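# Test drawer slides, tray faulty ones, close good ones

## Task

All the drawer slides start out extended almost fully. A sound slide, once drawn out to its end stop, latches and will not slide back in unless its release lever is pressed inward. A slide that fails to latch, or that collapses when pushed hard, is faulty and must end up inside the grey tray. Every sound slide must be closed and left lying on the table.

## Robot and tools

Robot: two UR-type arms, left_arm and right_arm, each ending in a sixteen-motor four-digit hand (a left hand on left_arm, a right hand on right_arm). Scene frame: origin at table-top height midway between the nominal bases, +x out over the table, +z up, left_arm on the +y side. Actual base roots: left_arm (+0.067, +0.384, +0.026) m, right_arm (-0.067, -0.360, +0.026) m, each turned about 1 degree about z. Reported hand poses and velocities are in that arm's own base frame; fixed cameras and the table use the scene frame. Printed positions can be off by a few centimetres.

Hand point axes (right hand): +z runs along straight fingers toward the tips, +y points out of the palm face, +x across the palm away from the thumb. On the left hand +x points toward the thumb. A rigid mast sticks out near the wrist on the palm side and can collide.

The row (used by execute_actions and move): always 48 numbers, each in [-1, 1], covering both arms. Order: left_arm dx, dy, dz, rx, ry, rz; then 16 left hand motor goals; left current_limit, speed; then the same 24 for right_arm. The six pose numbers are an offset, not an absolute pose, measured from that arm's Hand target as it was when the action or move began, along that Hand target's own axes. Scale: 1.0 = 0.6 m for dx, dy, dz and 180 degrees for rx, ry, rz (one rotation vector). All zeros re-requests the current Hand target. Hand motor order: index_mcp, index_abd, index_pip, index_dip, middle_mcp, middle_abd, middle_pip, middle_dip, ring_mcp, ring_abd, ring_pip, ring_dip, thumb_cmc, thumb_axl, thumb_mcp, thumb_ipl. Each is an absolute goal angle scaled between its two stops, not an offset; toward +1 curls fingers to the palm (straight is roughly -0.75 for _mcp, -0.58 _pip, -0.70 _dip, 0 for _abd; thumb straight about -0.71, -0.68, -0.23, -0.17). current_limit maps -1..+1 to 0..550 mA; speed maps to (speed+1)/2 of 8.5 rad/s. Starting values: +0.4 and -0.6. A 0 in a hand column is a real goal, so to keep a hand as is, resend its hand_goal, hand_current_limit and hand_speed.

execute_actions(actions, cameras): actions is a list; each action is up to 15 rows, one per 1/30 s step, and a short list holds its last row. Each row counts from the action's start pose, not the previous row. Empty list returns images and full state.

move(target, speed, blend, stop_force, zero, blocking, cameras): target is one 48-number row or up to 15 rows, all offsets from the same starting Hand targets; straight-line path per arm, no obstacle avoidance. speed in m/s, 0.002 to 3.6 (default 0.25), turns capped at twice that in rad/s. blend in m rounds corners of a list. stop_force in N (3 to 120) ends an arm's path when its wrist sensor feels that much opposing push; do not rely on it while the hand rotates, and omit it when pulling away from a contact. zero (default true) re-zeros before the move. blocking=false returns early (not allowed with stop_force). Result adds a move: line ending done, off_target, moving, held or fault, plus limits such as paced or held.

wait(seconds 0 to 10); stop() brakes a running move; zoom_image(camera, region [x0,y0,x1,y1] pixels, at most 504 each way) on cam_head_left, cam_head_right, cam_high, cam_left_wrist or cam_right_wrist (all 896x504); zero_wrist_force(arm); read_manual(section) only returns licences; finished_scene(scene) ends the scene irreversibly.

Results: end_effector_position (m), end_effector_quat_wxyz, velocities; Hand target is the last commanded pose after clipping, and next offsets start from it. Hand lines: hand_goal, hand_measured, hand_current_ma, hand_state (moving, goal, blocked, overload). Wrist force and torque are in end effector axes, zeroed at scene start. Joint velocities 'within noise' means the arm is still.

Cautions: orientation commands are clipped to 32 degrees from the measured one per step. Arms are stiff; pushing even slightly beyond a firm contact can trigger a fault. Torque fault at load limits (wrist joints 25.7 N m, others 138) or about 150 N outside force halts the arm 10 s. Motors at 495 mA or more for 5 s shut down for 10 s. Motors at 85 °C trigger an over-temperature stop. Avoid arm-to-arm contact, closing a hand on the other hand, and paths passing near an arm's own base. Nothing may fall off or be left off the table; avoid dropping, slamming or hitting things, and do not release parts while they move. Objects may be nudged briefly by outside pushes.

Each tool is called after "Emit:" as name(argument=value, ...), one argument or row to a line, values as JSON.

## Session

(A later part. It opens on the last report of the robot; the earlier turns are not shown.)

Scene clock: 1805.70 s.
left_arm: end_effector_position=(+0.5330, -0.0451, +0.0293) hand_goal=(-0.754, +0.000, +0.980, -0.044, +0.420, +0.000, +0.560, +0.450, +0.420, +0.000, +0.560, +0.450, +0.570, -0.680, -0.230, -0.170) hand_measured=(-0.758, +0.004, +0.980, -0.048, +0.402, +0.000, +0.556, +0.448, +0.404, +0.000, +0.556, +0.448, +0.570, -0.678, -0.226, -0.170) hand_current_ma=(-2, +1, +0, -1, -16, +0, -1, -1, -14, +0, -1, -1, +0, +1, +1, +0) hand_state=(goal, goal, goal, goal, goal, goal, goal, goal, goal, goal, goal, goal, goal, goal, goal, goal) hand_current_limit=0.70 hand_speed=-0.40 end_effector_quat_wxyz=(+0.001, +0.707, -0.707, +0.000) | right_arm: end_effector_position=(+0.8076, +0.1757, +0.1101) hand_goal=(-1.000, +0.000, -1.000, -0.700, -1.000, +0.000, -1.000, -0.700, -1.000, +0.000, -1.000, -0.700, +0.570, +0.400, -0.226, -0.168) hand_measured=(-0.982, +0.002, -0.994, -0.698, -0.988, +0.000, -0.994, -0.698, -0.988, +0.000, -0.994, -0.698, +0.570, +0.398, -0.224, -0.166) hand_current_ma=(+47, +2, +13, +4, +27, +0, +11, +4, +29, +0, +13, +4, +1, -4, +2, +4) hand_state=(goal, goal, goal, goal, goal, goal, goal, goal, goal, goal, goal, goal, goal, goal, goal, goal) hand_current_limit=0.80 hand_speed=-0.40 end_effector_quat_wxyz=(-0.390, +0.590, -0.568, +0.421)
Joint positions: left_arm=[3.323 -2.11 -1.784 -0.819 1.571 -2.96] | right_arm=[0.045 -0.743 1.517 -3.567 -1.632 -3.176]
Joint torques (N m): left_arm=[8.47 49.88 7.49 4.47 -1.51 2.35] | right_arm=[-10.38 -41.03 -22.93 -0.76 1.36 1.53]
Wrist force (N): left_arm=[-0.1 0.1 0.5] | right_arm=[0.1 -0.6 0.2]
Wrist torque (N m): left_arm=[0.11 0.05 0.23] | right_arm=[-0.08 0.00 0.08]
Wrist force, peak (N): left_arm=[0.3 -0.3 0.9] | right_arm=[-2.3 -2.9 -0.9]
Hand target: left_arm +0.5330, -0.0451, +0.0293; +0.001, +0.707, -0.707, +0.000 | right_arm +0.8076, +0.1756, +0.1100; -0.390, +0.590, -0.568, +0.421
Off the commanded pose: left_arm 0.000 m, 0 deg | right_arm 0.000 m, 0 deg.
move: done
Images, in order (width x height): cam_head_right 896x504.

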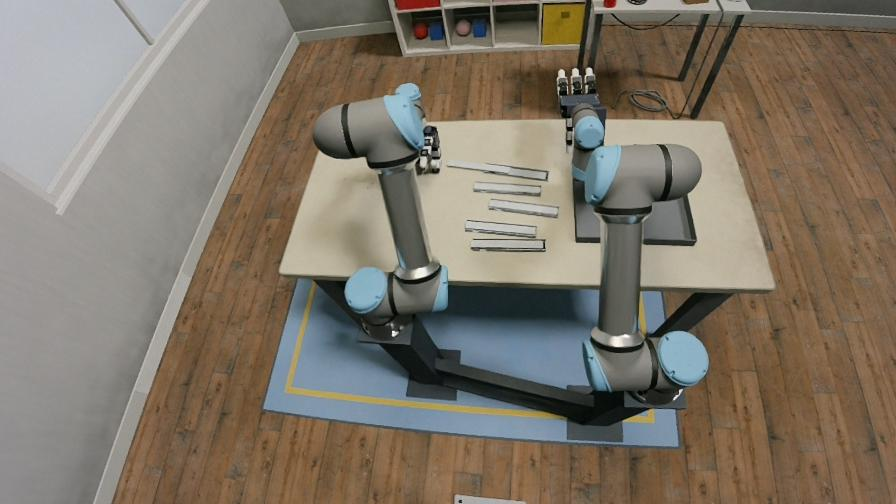

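Emit:
move(
  target=[
    [0,0,0,0,0,0,-0.753,0,0.98,-0.043,0.42,0,0.56,0.45,0.42,0,0.56,0.45,0.571,-0.68,-0.23,-0.17,0.7,-0.4,-0.1842,0.0003,-0.0288,0,0,0,-1,0,-1,-0.7,-1,0,-1,-0.7,-1,0,-1,-0.7,0.571,0.401,-0.226,-0.168,0.8,-0.4],
    [0,0,0,0,0,0,-0.753,0,0.98,-0.043,0.42,0,0.56,0.45,0.42,0,0.56,0.45,0.571,-0.68,-0.23,-0.17,0.7,-0.4,-0.1929,0.1572,0.0283,0,0,0,-1,0,-1,-0.7,-1,0,-1,-0.7,-1,0,-1,-0.7,0.571,0.401,-0.226,-0.168,0.8,-0.4],
  ],
  speed=0.15,
  blend=0.002,
  cameras=["cam_head_left"],
)

Emit:
move(
  target=[0,0,0,0,0,0,-0.753,0,0.98,-0.043,0.42,0,0.56,0.45,0.42,0,0.56,0.45,0.571,-0.68,-0.23,-0.17,0.7,-0.4,0,-0.02,0.0548,0,0,0,-1,0,-1,-0.7,-1,0,-1,-0.7,-1,0,-1,-0.7,0.571,0.401,-0.226,-0.168,0.8,-0.4],
  speed=0.05,
  stop_force=6,
)

Emit:
move(
  target=[
    [0,0,0,0,0,0,-0.753,0,0.98,-0.043,0.42,0,0.56,0.45,0.42,0,0.56,0.45,0.571,-0.68,-0.23,-0.17,0.7,-0.4,0,0.003,-0.008,0,0,0,-1,0,-1,-0.7,-1,0,-1,-0.7,-1,0,-1,-0.7,0.571,0.401,-0.226,-0.168,0.8,-0.4],
    [0,0,0,0,0,0,-0.753,0,0.98,-0.043,0.42,0,0.56,0.45,0.42,0,0.56,0.45,0.571,-0.68,-0.23,-0.17,0.7,-0.4,0.0087,-0.1535,-0.0649,0,0,0,-1,0,-1,-0.7,-1,0,-1,-0.7,-1,0,-1,-0.7,0.571,0.401,-0.226,-0.168,0.8,-0.4],
    [0,0,0,0,0,0,-0.753,0,0.98,-0.043,0.42,0,0.56,0.45,0.42,0,0.56,0.45,0.571,-0.68,-0.23,-0.17,0.7,-0.4,0.1887,-0.1447,-0.0617,0,0,0,-1,0,-1,-0.7,-1,0,-1,-0.7,-1,0,-1,-0.7,0.571,0.401,-0.226,-0.168,0.8,-0.4],
  ],
  speed=0.3,
  blend=[0.003,0.02,0],
  cameras=["cam_head_right"],
)

Emit:
zoom_image(
  camera="cam_head_right",
  region=[420, 130, 620, 270],
)

Scene clock: 1848.00 s.
left_arm: end_effector_position=(+0.5330, -0.0451, +0.0293) hand_goal=(-0.754, +0.000, +0.980, -0.044, +0.420, +0.000, +0.560, +0.450, +0.420, +0.000, +0.560, +0.450, +0.570, -0.680, -0.230, -0.170) hand_measured=(-0.758, +0.004, +0.980, -0.048, +0.402, +0.000, +0.556, +0.448, +0.404, +0.000, +0.556, +0.448, +0.570, -0.678, -0.226, -0.170) hand_current_ma=(-2, +1, +0, -1, -16, +0, -1, -1, -14, +0, -1, -1, +0, +1, +1, +0) hand_state=(goal, goal, goal, goal, goal, goal, goal, goal, goal, goal, goal, goal, goal, goal, goal, goal) hand_current_limit=0.70 hand_speed=-0.40 end_effector_quat_wxyz=(+0.001, +0.707, -0.707, +0.000) | right_arm: end_effector_position=(+0.7915, +0.2862, +0.0097) hand_goal=(-1.000, +0.000, -1.000, -0.700, -1.000, +0.000, -1.000, -0.700, -1.000, +0.000, -1.000, -0.700, +0.570, +0.400, -0.226, -0.168) hand_measured=(-0.982, +0.002, -0.994, -0.698, -0.988, +0.000, -0.994, -0.698, -0.988, +0.000, -0.994, -0.698, +0.570, +0.398, -0.224, -0.166) hand_current_ma=(+47, +2, +13, +4, +27, +0, +11, +4, +29, +0, +13, +4, +1, -4, +2, +4) hand_state=(goal, goal, goal, goal, goal, goal, goal, goal, goal, goal, goal, goal, goal, goal, goal, goal) hand_current_limit=0.80 hand_speed=-0.40 end_effector_quat_wxyz=(-0.390, +0.590, -0.568, +0.421)
Joint positions: left_arm=[3.323 -2.11 -1.784 -0.819 1.571 -2.96] | right_arm=[0.22 -0.534 1.418 -3.668 -1.796 -3.115]
Joint torques (N m): left_arm=[8.02 49.94 8.6 4.49 -1.49 2.15] | right_arm=[3.53 -52.47 -0.55 -2.11 -1.18 -1.91]
Wrist force (N): left_arm=[-0.1 -0.2 0.4] | right_arm=[-0.1 -0.5 -0.2]
Wrist torque (N m): left_arm=[0.08 0.05 0.24] | right_arm=[-0.03 0.05 0.05]
Wrist force, peak (N): left_arm=[0.1 0.2 0.8] | right_arm=[0.2 -5.1 -1.7]
Hand target: left_arm +0.5330, -0.0451, +0.0293; +0.001, +0.707, -0.707, +0.000 | right_arm +0.7914, +0.2862, +0.0096; -0.390, +0.590, -0.568, +0.421
Off the commanded pose: left_arm 0.000 m, 0 deg | right_arm 0.000 m, 0 deg.
move: done
Images, in order (width x height): cam_head_left 896x504.

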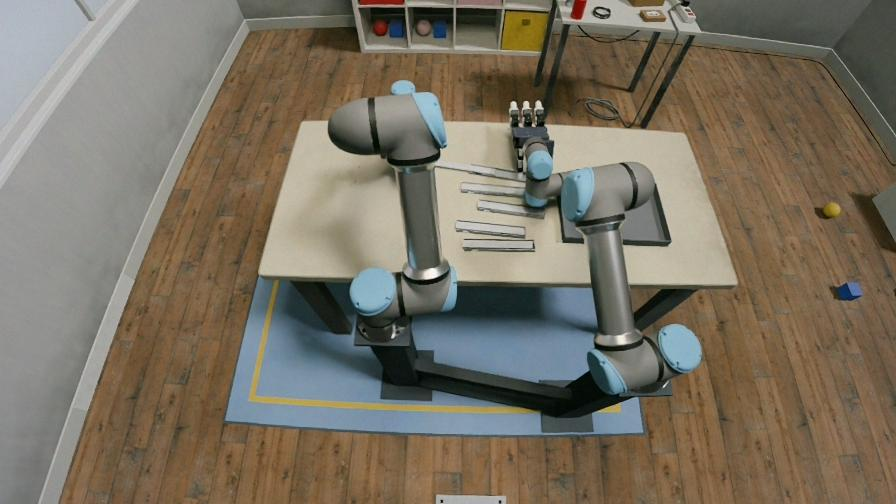

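Scene clock: 1849.87 s.
left_arm: end_effector_position=(+0.5330, -0.0451, +0.0293) hand_goal=(-0.754, +0.000, +0.980, -0.044, +0.420, +0.000, +0.560, +0.450, +0.420, +0.000, +0.560, +0.450, +0.570, -0.680, -0.230, -0.170) hand_measured=(-0.758, +0.004, +0.980, -0.048, +0.402, +0.000, +0.556, +0.448, +0.404, +0.000, +0.556, +0.448, +0.570, -0.678, -0.226, -0.170) hand_current_ma=(-2, +1, +0, -1, -16, +0, -1, -1, -14, +0, -1, -1, +0, +1, +1, +0) hand_state=(goal, goal, goal, goal, goal, goal, goal, goal, goal, goal, goal, goal, goal, goal, goal, goal) hand_current_limit=0.70 hand_speed=-0.40 end_effector_quat_wxyz=(+0.001, +0.707, -0.707, +0.000) | right_arm: end_effector_position=(+0.8264, +0.2862, +0.0096) hand_goal=(-1.000, +0.000, -1.000, -0.700, -1.000, +0.000, -1.000, -0.700, -1.000, +0.000, -1.000, -0.700, +0.570, +0.400, -0.226, -0.168) hand_measured=(-0.982, +0.002, -0.994, -0.698, -0.988, +0.000, -0.994, -0.698, -0.988, +0.000, -0.994, -0.698, +0.570, +0.398, -0.224, -0.166) hand_current_ma=(+47, +2, +13, +4, +27, +0, +11, +4, +29, +0, +13, +4, +1, -4, +2, +3) hand_state=(goal, goal, goal, goal, goal, goal, goal, goal, goal, goal, goal, goal, goal, goal, goal, goal) hand_current_limit=0.80 hand_speed=-0.40 end_effector_quat_wxyz=(-0.390, +0.590, -0.568, +0.421)
Joint positions: left_arm=[3.323 -2.11 -1.784 -0.819 1.571 -2.96] | right_arm=[0.209 -0.481 1.291 -3.594 -1.786 -3.119]
Joint torques (N m): left_arm=[8.89 49.36 8.8 4.5 -1.42 2.22] | right_arm=[12.09 -73.79 -1.82 -3.94 -1.2 1.97]
Wrist force (N): left_arm=[0.2 0.2 0.5] | right_arm=[-0.1 -0.3 0.0]
Wrist torque (N m): left_arm=[0.12 0.02 0.25] | right_arm=[-0.03 0.04 0.12]
Wrist force, peak (N): left_arm=[0.5 0.0 1.0] | right_arm=[-0.6 -0.3 -0.6]
Hand target: left_arm +0.5330, -0.0451, +0.0293; +0.001, +0.707, -0.707, +0.000 | right_arm +0.8264, +0.2862, +0.0096; -0.390, +0.590, -0.568, +0.421
Off the commanded pose: left_arm 0.000 m, 0 deg | right_arm 0.000 m, 0 deg.
move: done

Scene clock: 1851.13 s.
left_arm: end_effector_position=(+0.5330, -0.0451, +0.0293) hand_goal=(-0.754, +0.000, +0.980, -0.044, +0.420, +0.000, +0.560, +0.450, +0.420, +0.000, +0.560, +0.450, +0.570, -0.680, -0.230, -0.170) hand_measured=(-0.758, +0.004, +0.980, -0.048, +0.402, +0.000, +0.556, +0.448, +0.404, +0.000, +0.556, +0.448, +0.570, -0.678, -0.226, -0.170) hand_current_ma=(-2, +1, +0, -1, -16, +0, -1, -1, -14, +0, -1, -1, +0, +1, +1, +0) hand_state=(goal, goal, goal, goal, goal, goal, goal, goal, goal, goal, goal, goal, goal, goal, goal, goal) hand_current_limit=0.70 hand_speed=-0.40 end_effector_quat_wxyz=(+0.001, +0.707, -0.707, +0.000) | right_arm: end_effector_position=(+0.8212, +0.1783, +0.1098) hand_goal=(-1.000, +0.000, -1.000, -0.700, -1.000, +0.000, -1.000, -0.700, -1.000, +0.000, -1.000, -0.700, +0.570, +0.400, -0.226, -0.168) hand_measured=(-0.982, +0.002, -0.994, -0.698, -0.988, +0.000, -0.994, -0.698, -0.988, +0.000, -0.994, -0.698, +0.570, +0.398, -0.226, -0.166) hand_current_ma=(+47, +2, +13, +4, +27, +0, +11, +4, +29, +0, +13, +4, +0, -4, +1, +3) hand_state=(goal, goal, goal, goal, goal, goal, goal, goal, goal, goal, goal, goal, goal, goal, goal, goal) hand_current_limit=0.80 hand_speed=-0.40 end_effector_quat_wxyz=(-0.390, +0.590, -0.568, +0.421)
Joint positions: left_arm=[3.323 -2.11 -1.784 -0.819 1.571 -2.96] | right_arm=[0.048 -0.718 1.466 -3.541 -1.635 -3.175]
Joint torques (N m): left_arm=[8.5 49.27 8.6 4.45 -1.41 2.08] | right_arm=[-13.18 -43.28 -22.67 -0.76 1.17 1.5]
Wrist force (N): left_arm=[-0.2 -0.2 0.4] | right_arm=[-0.1 -0.5 0.1]
Wrist torque (N m): left_arm=[0.08 0.06 0.24] | right_arm=[-0.06 0.03 0.06]
Wrist force, peak (N): left_arm=[0.1 0.1 0.8] | right_arm=[-2.0 -2.7 -0.9]
Hand target: left_arm +0.5330, -0.0451, +0.0293; +0.001, +0.707, -0.707, +0.000 | right_arm +0.8212, +0.1781, +0.1097; -0.390, +0.590, -0.568, +0.421
Off the commanded pose: left_arm 0.000 m, 0 deg | right_arm 0.000 m, 0 deg.
move: done; blend cut to 0.0026 m at target 1
Images, in order (width x height): cam_head_right 896x504.

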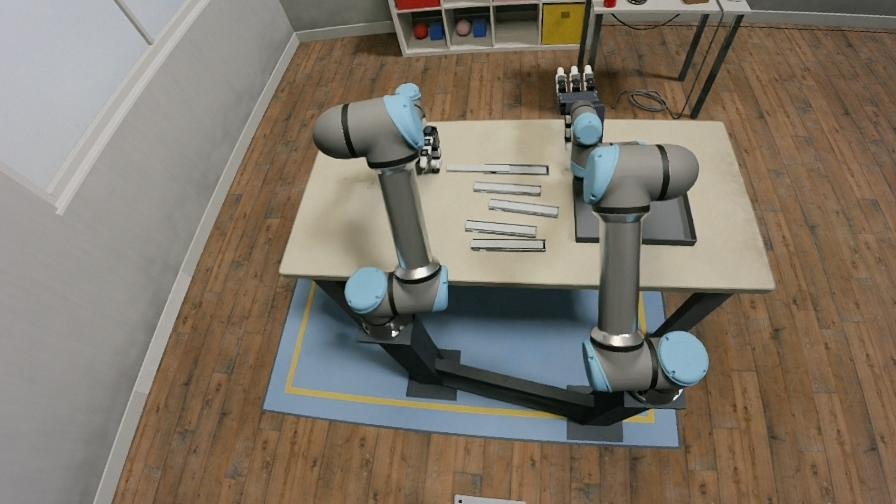

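Scaled by 2.520 from the camera's 896x504 image, which has a finer 1280x720 frame.

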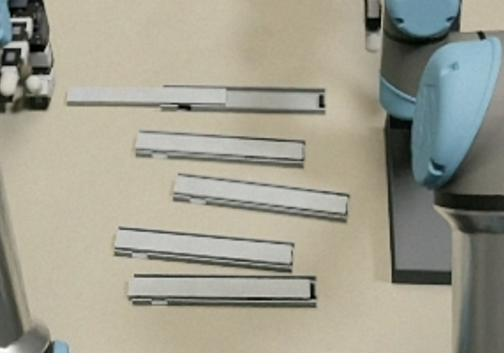

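Emit:
move(
  target=[
    [0,0.014,0,0,0,0,-0.753,0,0.98,-0.043,0.42,0,0.56,0.45,0.42,0,0.56,0.45,0.571,-0.68,-0.23,-0.17,0.7,-0.4,-0.4169,-0.0003,-0.0628,0,0,0,-1,0,-1,-0.7,-1,0,-1,-0.7,-1,0,-1,-0.7,0.571,0.401,-0.226,-0.168,0.8,-0.4],
    [0,0.014,0,0,0,0,-0.753,0,0.98,-0.043,0.42,0,0.56,0.45,0.42,0,0.56,0.45,0.571,-0.68,-0.23,-0.17,0.7,-0.4,-0.4254,0.1529,-0.0071,0,0,0,-1,0,-1,-0.7,-1,0,-1,-0.7,-1,0,-1,-0.7,0.571,0.401,-0.226,-0.168,0.8,-0.4],
  ],
  speed=0.2,
  blend=0.002,
  cameras=["cam_left_wrist"],
)

Emit:
zoom_image(
  camera="cam_left_wrist",
  region=[100, 150, 440, 400],
)

Emit:
move(
  target=[0,0,0,0,0,0,-0.753,0,0.98,-0.043,0.42,0,0.56,0.45,0.42,0,0.56,0.45,0.571,-0.68,-0.23,-0.17,0.7,-0.4,0,-0.0114,0.0313,0,0,0,-1,0,-1,-0.7,-1,0,-1,-0.7,-1,0,-1,-0.7,0.571,0.401,-0.226,-0.168,0.8,-0.4],
  speed=0.02,
  cameras=["cam_left_wrist"],
)

Emit:
zoom_image(
  camera="cam_left_wrist",
  region=[100, 150, 440, 400],
)

Scene clock: 1873.90 s.
left_arm: end_effector_position=(+0.5246, -0.0451, +0.0293) hand_goal=(-0.754, +0.000, +0.980, -0.044, +0.420, +0.000, +0.560, +0.450, +0.420, +0.000, +0.560, +0.450, +0.570, -0.680, -0.230, -0.170) hand_measured=(-0.758, +0.004, +0.980, -0.048, +0.402, +0.000, +0.556, +0.448, +0.404, +0.000, +0.556, +0.448, +0.570, -0.678, -0.226, -0.170) hand_current_ma=(-2, +1, +0, -1, -16, +0, -1, -1, -14, +0, -1, -1, +0, +1, +1, +0) hand_state=(goal, goal, goal, goal, goal, goal, goal, goal, goal, goal, goal, goal, goal, goal, goal, goal) hand_current_limit=0.70 hand_speed=-0.40 end_effector_quat_wxyz=(+0.001, +0.707, -0.707, +0.000) | right_arm: end_effector_position=(+0.7861, +0.4285, +0.0118) hand_goal=(-1.000, +0.000, -1.000, -0.700, -1.000, +0.000, -1.000, -0.700, -1.000, +0.000, -1.000, -0.700, +0.570, +0.400, -0.226, -0.168) hand_measured=(-0.982, +0.002, -0.994, -0.698, -0.988, +0.000, -0.994, -0.698, -0.988, +0.000, -0.994, -0.698, +0.570, +0.398, -0.226, -0.166) hand_current_ma=(+46, +2, +13, +4, +27, +0, +11, +4, +29, +0, +13, +4, +0, -4, +1, +3) hand_state=(goal, goal, goal, goal, goal, goal, goal, goal, goal, goal, goal, goal, goal, goal, goal, goal) hand_current_limit=0.80 hand_speed=-0.40 end_effector_quat_wxyz=(-0.390, +0.590, -0.568, +0.421)
Joint positions: left_arm=[3.325 -2.095 -1.811 -0.807 1.571 -2.957] | right_arm=[0.421 -0.43 1.158 -3.488 -1.983 -3.039]
Joint torques (N m): left_arm=[3.51 34.63 24.89 0.88 -0.86 1.34] | right_arm=[11.82 -52.24 -3.94 -3.2 -1.48 -2.05]
Wrist force (N): left_arm=[-0.2 -0.2 0.4] | right_arm=[0.1 -0.3 0.2]
Wrist torque (N m): left_arm=[0.09 0.06 0.05] | right_arm=[-0.05 0.00 0.09]
Wrist force, peak (N): left_arm=[0.6 0.2 0.7] | right_arm=[3.2 -0.2 0.5]
Hand target: left_arm +0.5246, -0.0451, +0.0293; +0.001, +0.707, -0.707, +0.000 | right_arm +0.7860, +0.4285, +0.0115; -0.390, +0.590, -0.568, +0.421
Off the commanded pose: left_arm 0.000 m, 0 deg | right_arm 0.000 m, 0 deg.
move: done
camera_calibration:
cam_left_wrist: T_world_to_cam=[[0.606962, 0.794515, -0.0184998, -0.309445], [0.549953, -0.4031, 0.731479, -0.375923], [0.573714, -0.454154, -0.681613, -0.179306], [0, 0, 0, 1]] pos_world=[0.497433, 0.0128917, 0.147038]
Images, in order (width x height): cam_left_wrist 896x504.

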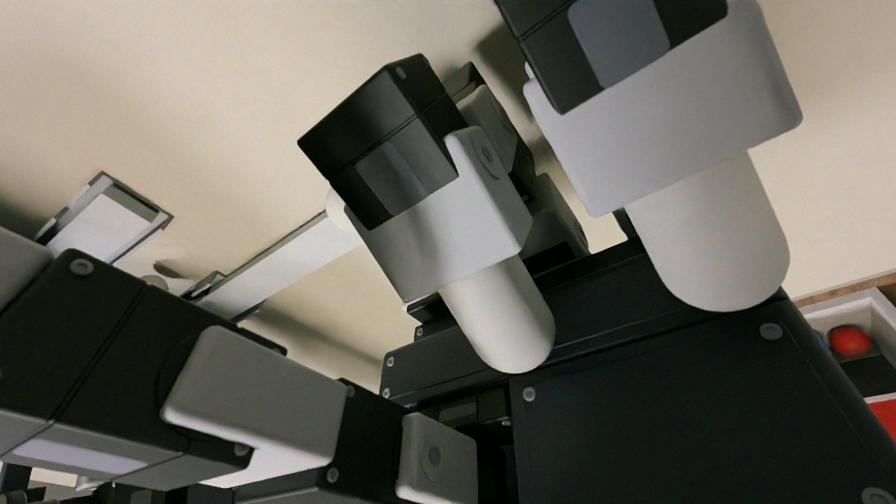

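Scaled by 1.482 from the camera's 896x504 image, which has a finer 1280x720 frame.

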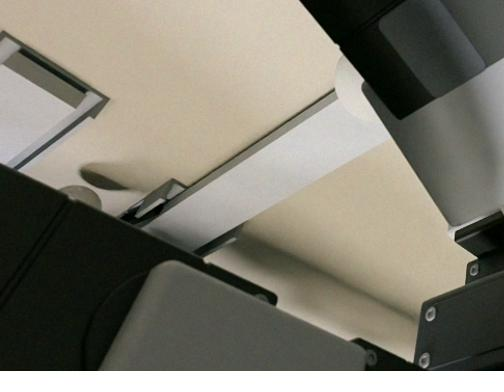

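Scene clock: 1875.17 s.
left_arm: end_effector_position=(+0.5246, -0.0451, +0.0293) hand_goal=(-0.754, +0.000, +0.980, -0.044, +0.420, +0.000, +0.560, +0.450, +0.420, +0.000, +0.560, +0.450, +0.570, -0.680, -0.230, -0.170) hand_measured=(-0.758, +0.004, +0.980, -0.048, +0.402, +0.000, +0.556, +0.448, +0.404, +0.000, +0.556, +0.448, +0.570, -0.678, -0.226, -0.170) hand_current_ma=(-2, +1, +0, -1, -16, +0, -1, -1, -14, +0, -1, -1, +0, +1, +1, +0) hand_state=(goal, goal, goal, goal, goal, goal, goal, goal, goal, goal, goal, goal, goal, goal, goal, goal) hand_current_limit=0.70 hand_speed=-0.40 end_effector_quat_wxyz=(+0.001, +0.707, -0.707, +0.000) | right_arm: end_effector_position=(+0.8061, +0.4284, +0.0114) hand_goal=(-1.000, +0.000, -1.000, -0.700, -1.000, +0.000, -1.000, -0.700, -1.000, +0.000, -1.000, -0.700, +0.570, +0.400, -0.226, -0.168) hand_measured=(-0.982, +0.002, -0.994, -0.698, -0.988, +0.000, -0.994, -0.698, -0.988, +0.000, -0.994, -0.698, +0.570, +0.398, -0.226, -0.166) hand_current_ma=(+46, +2, +13, +4, +27, +0, +11, +4, +29, +0, +13, +4, +1, -4, +1, +3) hand_state=(goal, goal, goal, goal, goal, goal, goal, goal, goal, goal, goal, goal, goal, goal, goal, goal) hand_current_limit=0.80 hand_speed=-0.40 end_effector_quat_wxyz=(-0.390, +0.590, -0.568, +0.421) end_effector_velocity=(-0.001, +0.000, -0.001) end_effector_angular_velocity=(+0.000, +0.001, +0.000)
Joint positions: left_arm=[3.325 -2.095 -1.811 -0.807 1.571 -2.957] | right_arm=[0.41 -0.395 1.079 -3.446 -1.973 -3.043]
Joint velocities: left_arm=[within noise] | right_arm=[0 -0.002 0.007 -0.004 0 0]
Joint torques (N m): left_arm=[-2.47 34.86 24.52 1 -0.59 -0.75] | right_arm=[-1.16 -77.11 -5.62 -4.78 -0.56 -1.85]
Wrist force (N): left_arm=[-0.1 -0.1 0.6] | right_arm=[0.1 -1.1 -0.5]
Wrist torque (N m): left_arm=[0.09 0.06 0.06] | right_arm=[-0.17 -0.02 0.16]
Wrist force, peak (N): left_arm=[0.0 0.4 0.9] | right_arm=[0.1 -1.1 -0.5]
Hand target: left_arm +0.5246, -0.0451, +0.0293; +0.001, +0.707, -0.707, +0.000 | right_arm +0.8060, +0.4285, +0.0115; -0.390, +0.590, -0.568, +0.421
Off the commanded pose: left_arm 0.000 m, 0 deg | right_arm 0.000 m, 0 deg.
move: done
camera_calibration:
cam_left_wrist: T_world_to_cam=[[0.606962, 0.794515, -0.0184998, -0.309445], [0.549953, -0.4031, 0.731479, -0.375923], [0.573714, -0.454154, -0.681613, -0.179306], [0, 0, 0, 1]] pos_world=[0.497433, 0.0128917, 0.147038]
Images, in order (width x height): cam_left_wrist 896x504.

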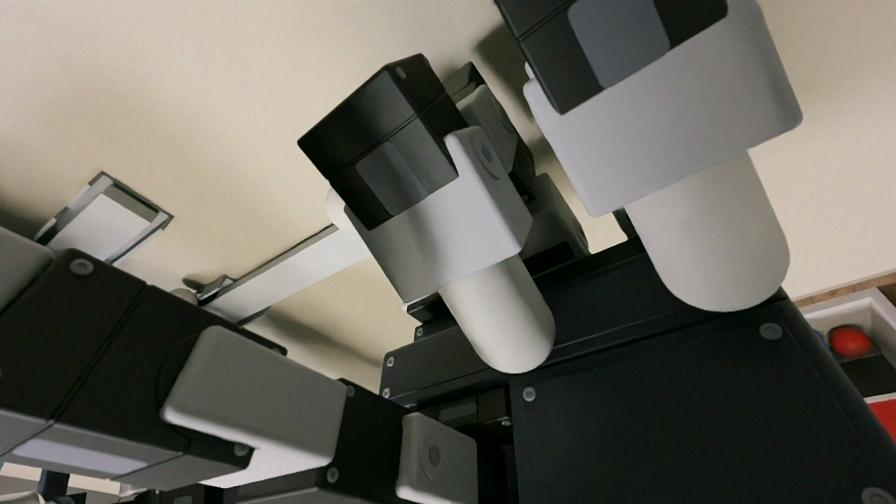

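Scaled by 1.482 from the camera's 896x504 image, which has a finer 1280x720 frame.

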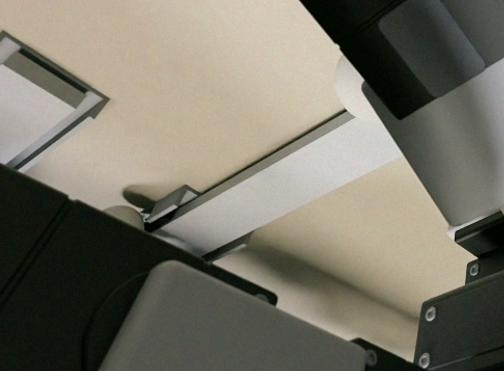

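Emit:
move(
  target=[0.067,0,0,0,0,0,-0.753,0,0.98,-0.043,0.42,0,0.56,0.45,0.42,0,0.56,0.45,0.571,-0.68,-0.23,-0.17,0.7,-0.4,0,0,0,0,0,0,-1,0,-1,-0.7,-1,0,-1,-0.7,-1,0,-1,-0.7,0.571,0.401,-0.226,-0.168,0.8,-0.4],
  speed=0.03,
  stop_force=6,
  cameras=["cam_left_wrist","cam_head_right"],
)

Emit:
zoom_image(
  camera="cam_left_wrist",
  region=[100, 150, 440, 400],
)

Scene clock: 1886.90 s.
left_arm: end_effector_position=(+0.5246, -0.0853, +0.0293) hand_goal=(-0.754, +0.000, +0.980, -0.044, +0.420, +0.000, +0.560, +0.450, +0.420, +0.000, +0.560, +0.450, +0.570, -0.680, -0.230, -0.170) hand_measured=(-0.758, +0.004, +0.980, -0.048, +0.402, +0.000, +0.556, +0.448, +0.404, +0.000, +0.556, +0.448, +0.570, -0.678, -0.226, -0.170) hand_current_ma=(-2, +1, +0, -1, -16, +0, -1, -1, -14, +0, -1, -1, +0, +1, +1, +0) hand_state=(goal, goal, goal, goal, goal, goal, goal, goal, goal, goal, goal, goal, goal, goal, goal, goal) hand_current_limit=0.70 hand_speed=-0.40 end_effector_quat_wxyz=(+0.001, +0.707, -0.707, +0.000) | right_arm: end_effector_position=(+0.8060, +0.4285, +0.0115) hand_goal=(-1.000, +0.000, -1.000, -0.700, -1.000, +0.000, -1.000, -0.700, -1.000, +0.000, -1.000, -0.700, +0.570, +0.400, -0.226, -0.168) hand_measured=(-0.982, +0.002, -0.994, -0.698, -0.988, +0.000, -0.994, -0.698, -0.988, +0.000, -0.994, -0.698, +0.574, +0.398, -0.224, -0.166) hand_current_ma=(+46, +2, +13, +4, +27, +0, +11, +4, +29, +0, +13, +4, +7, -4, +3, +3) hand_state=(goal, goal, goal, goal, goal, goal, goal, goal, goal, goal, goal, goal, goal, goal, goal, goal) hand_current_limit=0.80 hand_speed=-0.40 end_effector_quat_wxyz=(-0.390, +0.590, -0.568, +0.421)
Joint positions: left_arm=[3.259 -2.1 -1.802 -0.811 1.571 -3.024] | right_arm=[0.41 -0.395 1.08 -3.446 -1.973 -3.043]
Joint torques (N m): left_arm=[8.49 49.13 7.95 2.66 -0.68 2.64] | right_arm=[9.76 -76.42 -4.63 -4.82 -1.38 1.88]
Wrist force (N): left_arm=[0.2 0.0 0.4] | right_arm=[0.5 -0.5 -0.2]
Wrist torque (N m): left_arm=[0.11 0.02 0.18] | right_arm=[-0.07 -0.05 0.14]
Wrist force, peak (N): left_arm=[-1.5 -0.1 0.2] | right_arm=[0.0 -0.8 -0.3]
Hand target: left_arm +0.5246, -0.0853, +0.0293; +0.001, +0.707, -0.707, +0.000 | right_arm +0.8060, +0.4285, +0.0115; -0.390, +0.590, -0.568, +0.421
Off the commanded pose: left_arm 0.000 m, 0 deg | right_arm 0.000 m, 0 deg.
move: done
camera_calibration:
cam_left_wrist: T_world_to_cam=[[0.606964, 0.794512, -0.0185856, -0.277433], [0.550022, -0.403077, 0.73144, -0.392101], [0.573647, -0.45418, -0.681652, -0.197467], [0, 0, 0, 1]] pos_world=[0.497333, -0.0273082, 0.147038]
Images, in order (width x height): cam_head_right 896x504, cam_left_wrist 896x504.

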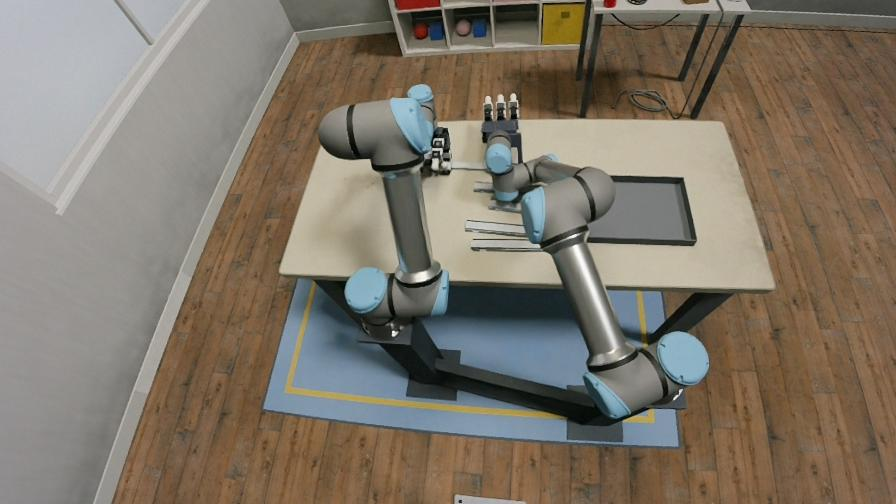

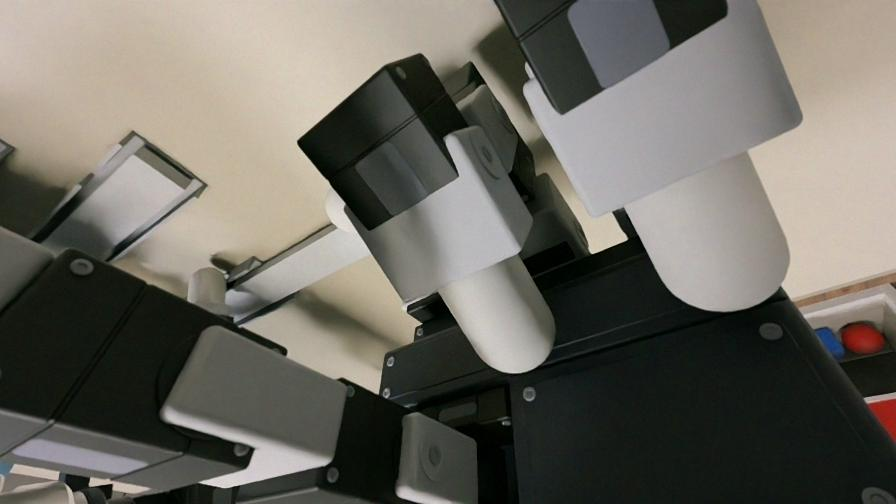

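Scaled by 1.482 from the camera's 896x504 image, which has a finer 1280x720 frame.

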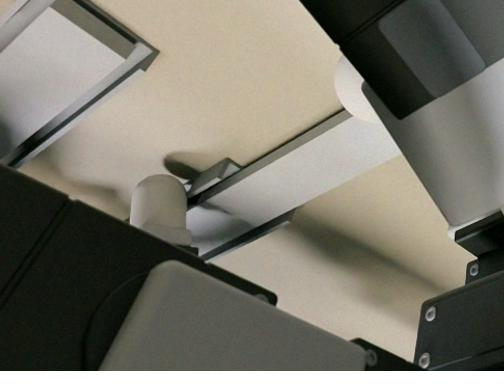

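Emit:
move(
  target=[0.06,0.003,0,0,0,0,-0.753,0,0.98,-0.043,0.42,0,0.56,0.45,0.42,0,0.56,0.45,0.571,-0.68,-0.23,-0.17,0.7,-0.4,0,0,0,0,0,0,-1,0,-1,-0.7,-1,0,-1,-0.7,-1,0,-1,-0.7,0.571,0.401,-0.226,-0.168,0.8,-0.4],
  speed=0.03,
  stop_force=6,
  cameras=["cam_left_wrist"],
)

Emit:
zoom_image(
  camera="cam_left_wrist",
  region=[100, 150, 440, 400],
)

Scene clock: 1898.93 s.
left_arm: end_effector_position=(+0.5227, -0.1213, +0.0293) hand_goal=(-0.754, +0.000, +0.980, -0.044, +0.420, +0.000, +0.560, +0.450, +0.420, +0.000, +0.560, +0.450, +0.570, -0.680, -0.230, -0.170) hand_measured=(-0.758, +0.004, +0.980, -0.048, +0.402, +0.000, +0.556, +0.448, +0.404, +0.000, +0.556, +0.448, +0.570, -0.678, -0.226, -0.170) hand_current_ma=(-2, +1, +0, -1, -16, +0, -1, -1, -14, +0, -1, -1, +0, +1, +1, +0) hand_state=(goal, goal, goal, goal, goal, goal, goal, goal, goal, goal, goal, goal, goal, goal, goal, goal) hand_current_limit=0.70 hand_speed=-0.40 end_effector_quat_wxyz=(+0.001, +0.707, -0.707, +0.000) | right_arm: end_effector_position=(+0.8060, +0.4285, +0.0115) hand_goal=(-1.000, +0.000, -1.000, -0.700, -1.000, +0.000, -1.000, -0.700, -1.000, +0.000, -1.000, -0.700, +0.570, +0.400, -0.226, -0.168) hand_measured=(-0.982, +0.002, -0.994, -0.698, -0.988, +0.000, -0.994, -0.698, -0.988, +0.000, -0.994, -0.698, +0.574, +0.398, -0.224, -0.166) hand_current_ma=(+46, +2, +13, +4, +27, +0, +11, +4, +29, +0, +13, +4, +9, -4, +4, +3) hand_state=(goal, goal, goal, goal, goal, goal, goal, goal, goal, goal, goal, goal, goal, goal, goal, goal) hand_current_limit=0.80 hand_speed=-0.40 end_effector_quat_wxyz=(-0.390, +0.590, -0.568, +0.421)
Joint positions: left_arm=[3.199 -2.105 -1.793 -0.815 1.57 -3.083] | right_arm=[0.41 -0.395 1.08 -3.446 -1.973 -3.043]
Joint torques (N m): left_arm=[8.23 49.23 8.5 2.91 -0.85 2.55] | right_arm=[10.27 -76.47 -4.01 -4.47 -0.61 1.79]
Wrist force (N): left_arm=[0.3 0.0 0.2] | right_arm=[0.4 -0.3 0.1]
Wrist torque (N m): left_arm=[0.13 -0.02 0.18] | right_arm=[-0.09 -0.04 0.13]
Wrist force, peak (N): left_arm=[-1.6 0.0 0.4] | right_arm=[0.4 -0.8 -0.2]
Hand target: left_arm +0.5228, -0.1213, +0.0293; +0.001, +0.707, -0.707, +0.000 | right_arm +0.8060, +0.4285, +0.0115; -0.390, +0.590, -0.568, +0.421
Off the commanded pose: left_arm 0.000 m, 0 deg | right_arm 0.000 m, 0 deg.
move: done
camera_calibration:
cam_left_wrist: T_world_to_cam=[[0.606964, 0.794512, -0.0185856, -0.247739], [0.550022, -0.403077, 0.73144, -0.405622], [0.573647, -0.45418, -0.681652, -0.212785], [0, 0, 0, 1]] pos_world=[0.495533, -0.0633082, 0.147038]
Images, in order (width x height): cam_left_wrist 896x504.

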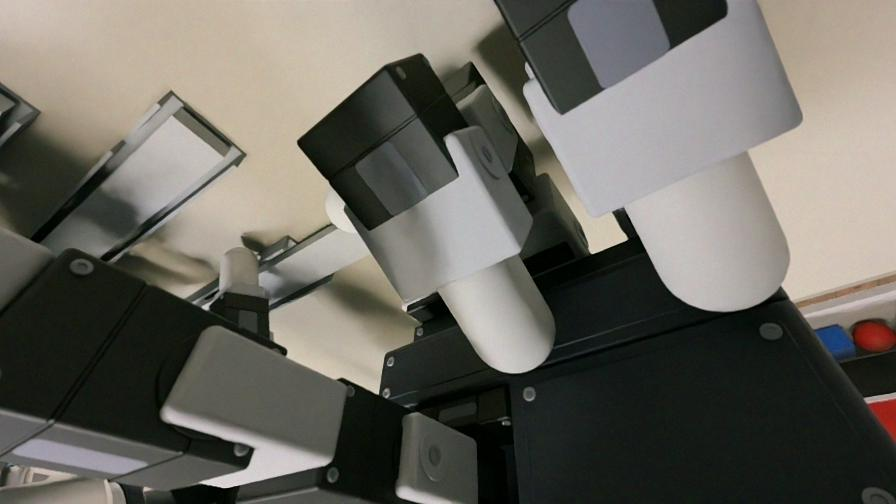

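Scaled by 1.482 from the camera's 896x504 image, which has a finer 1280x720 frame.

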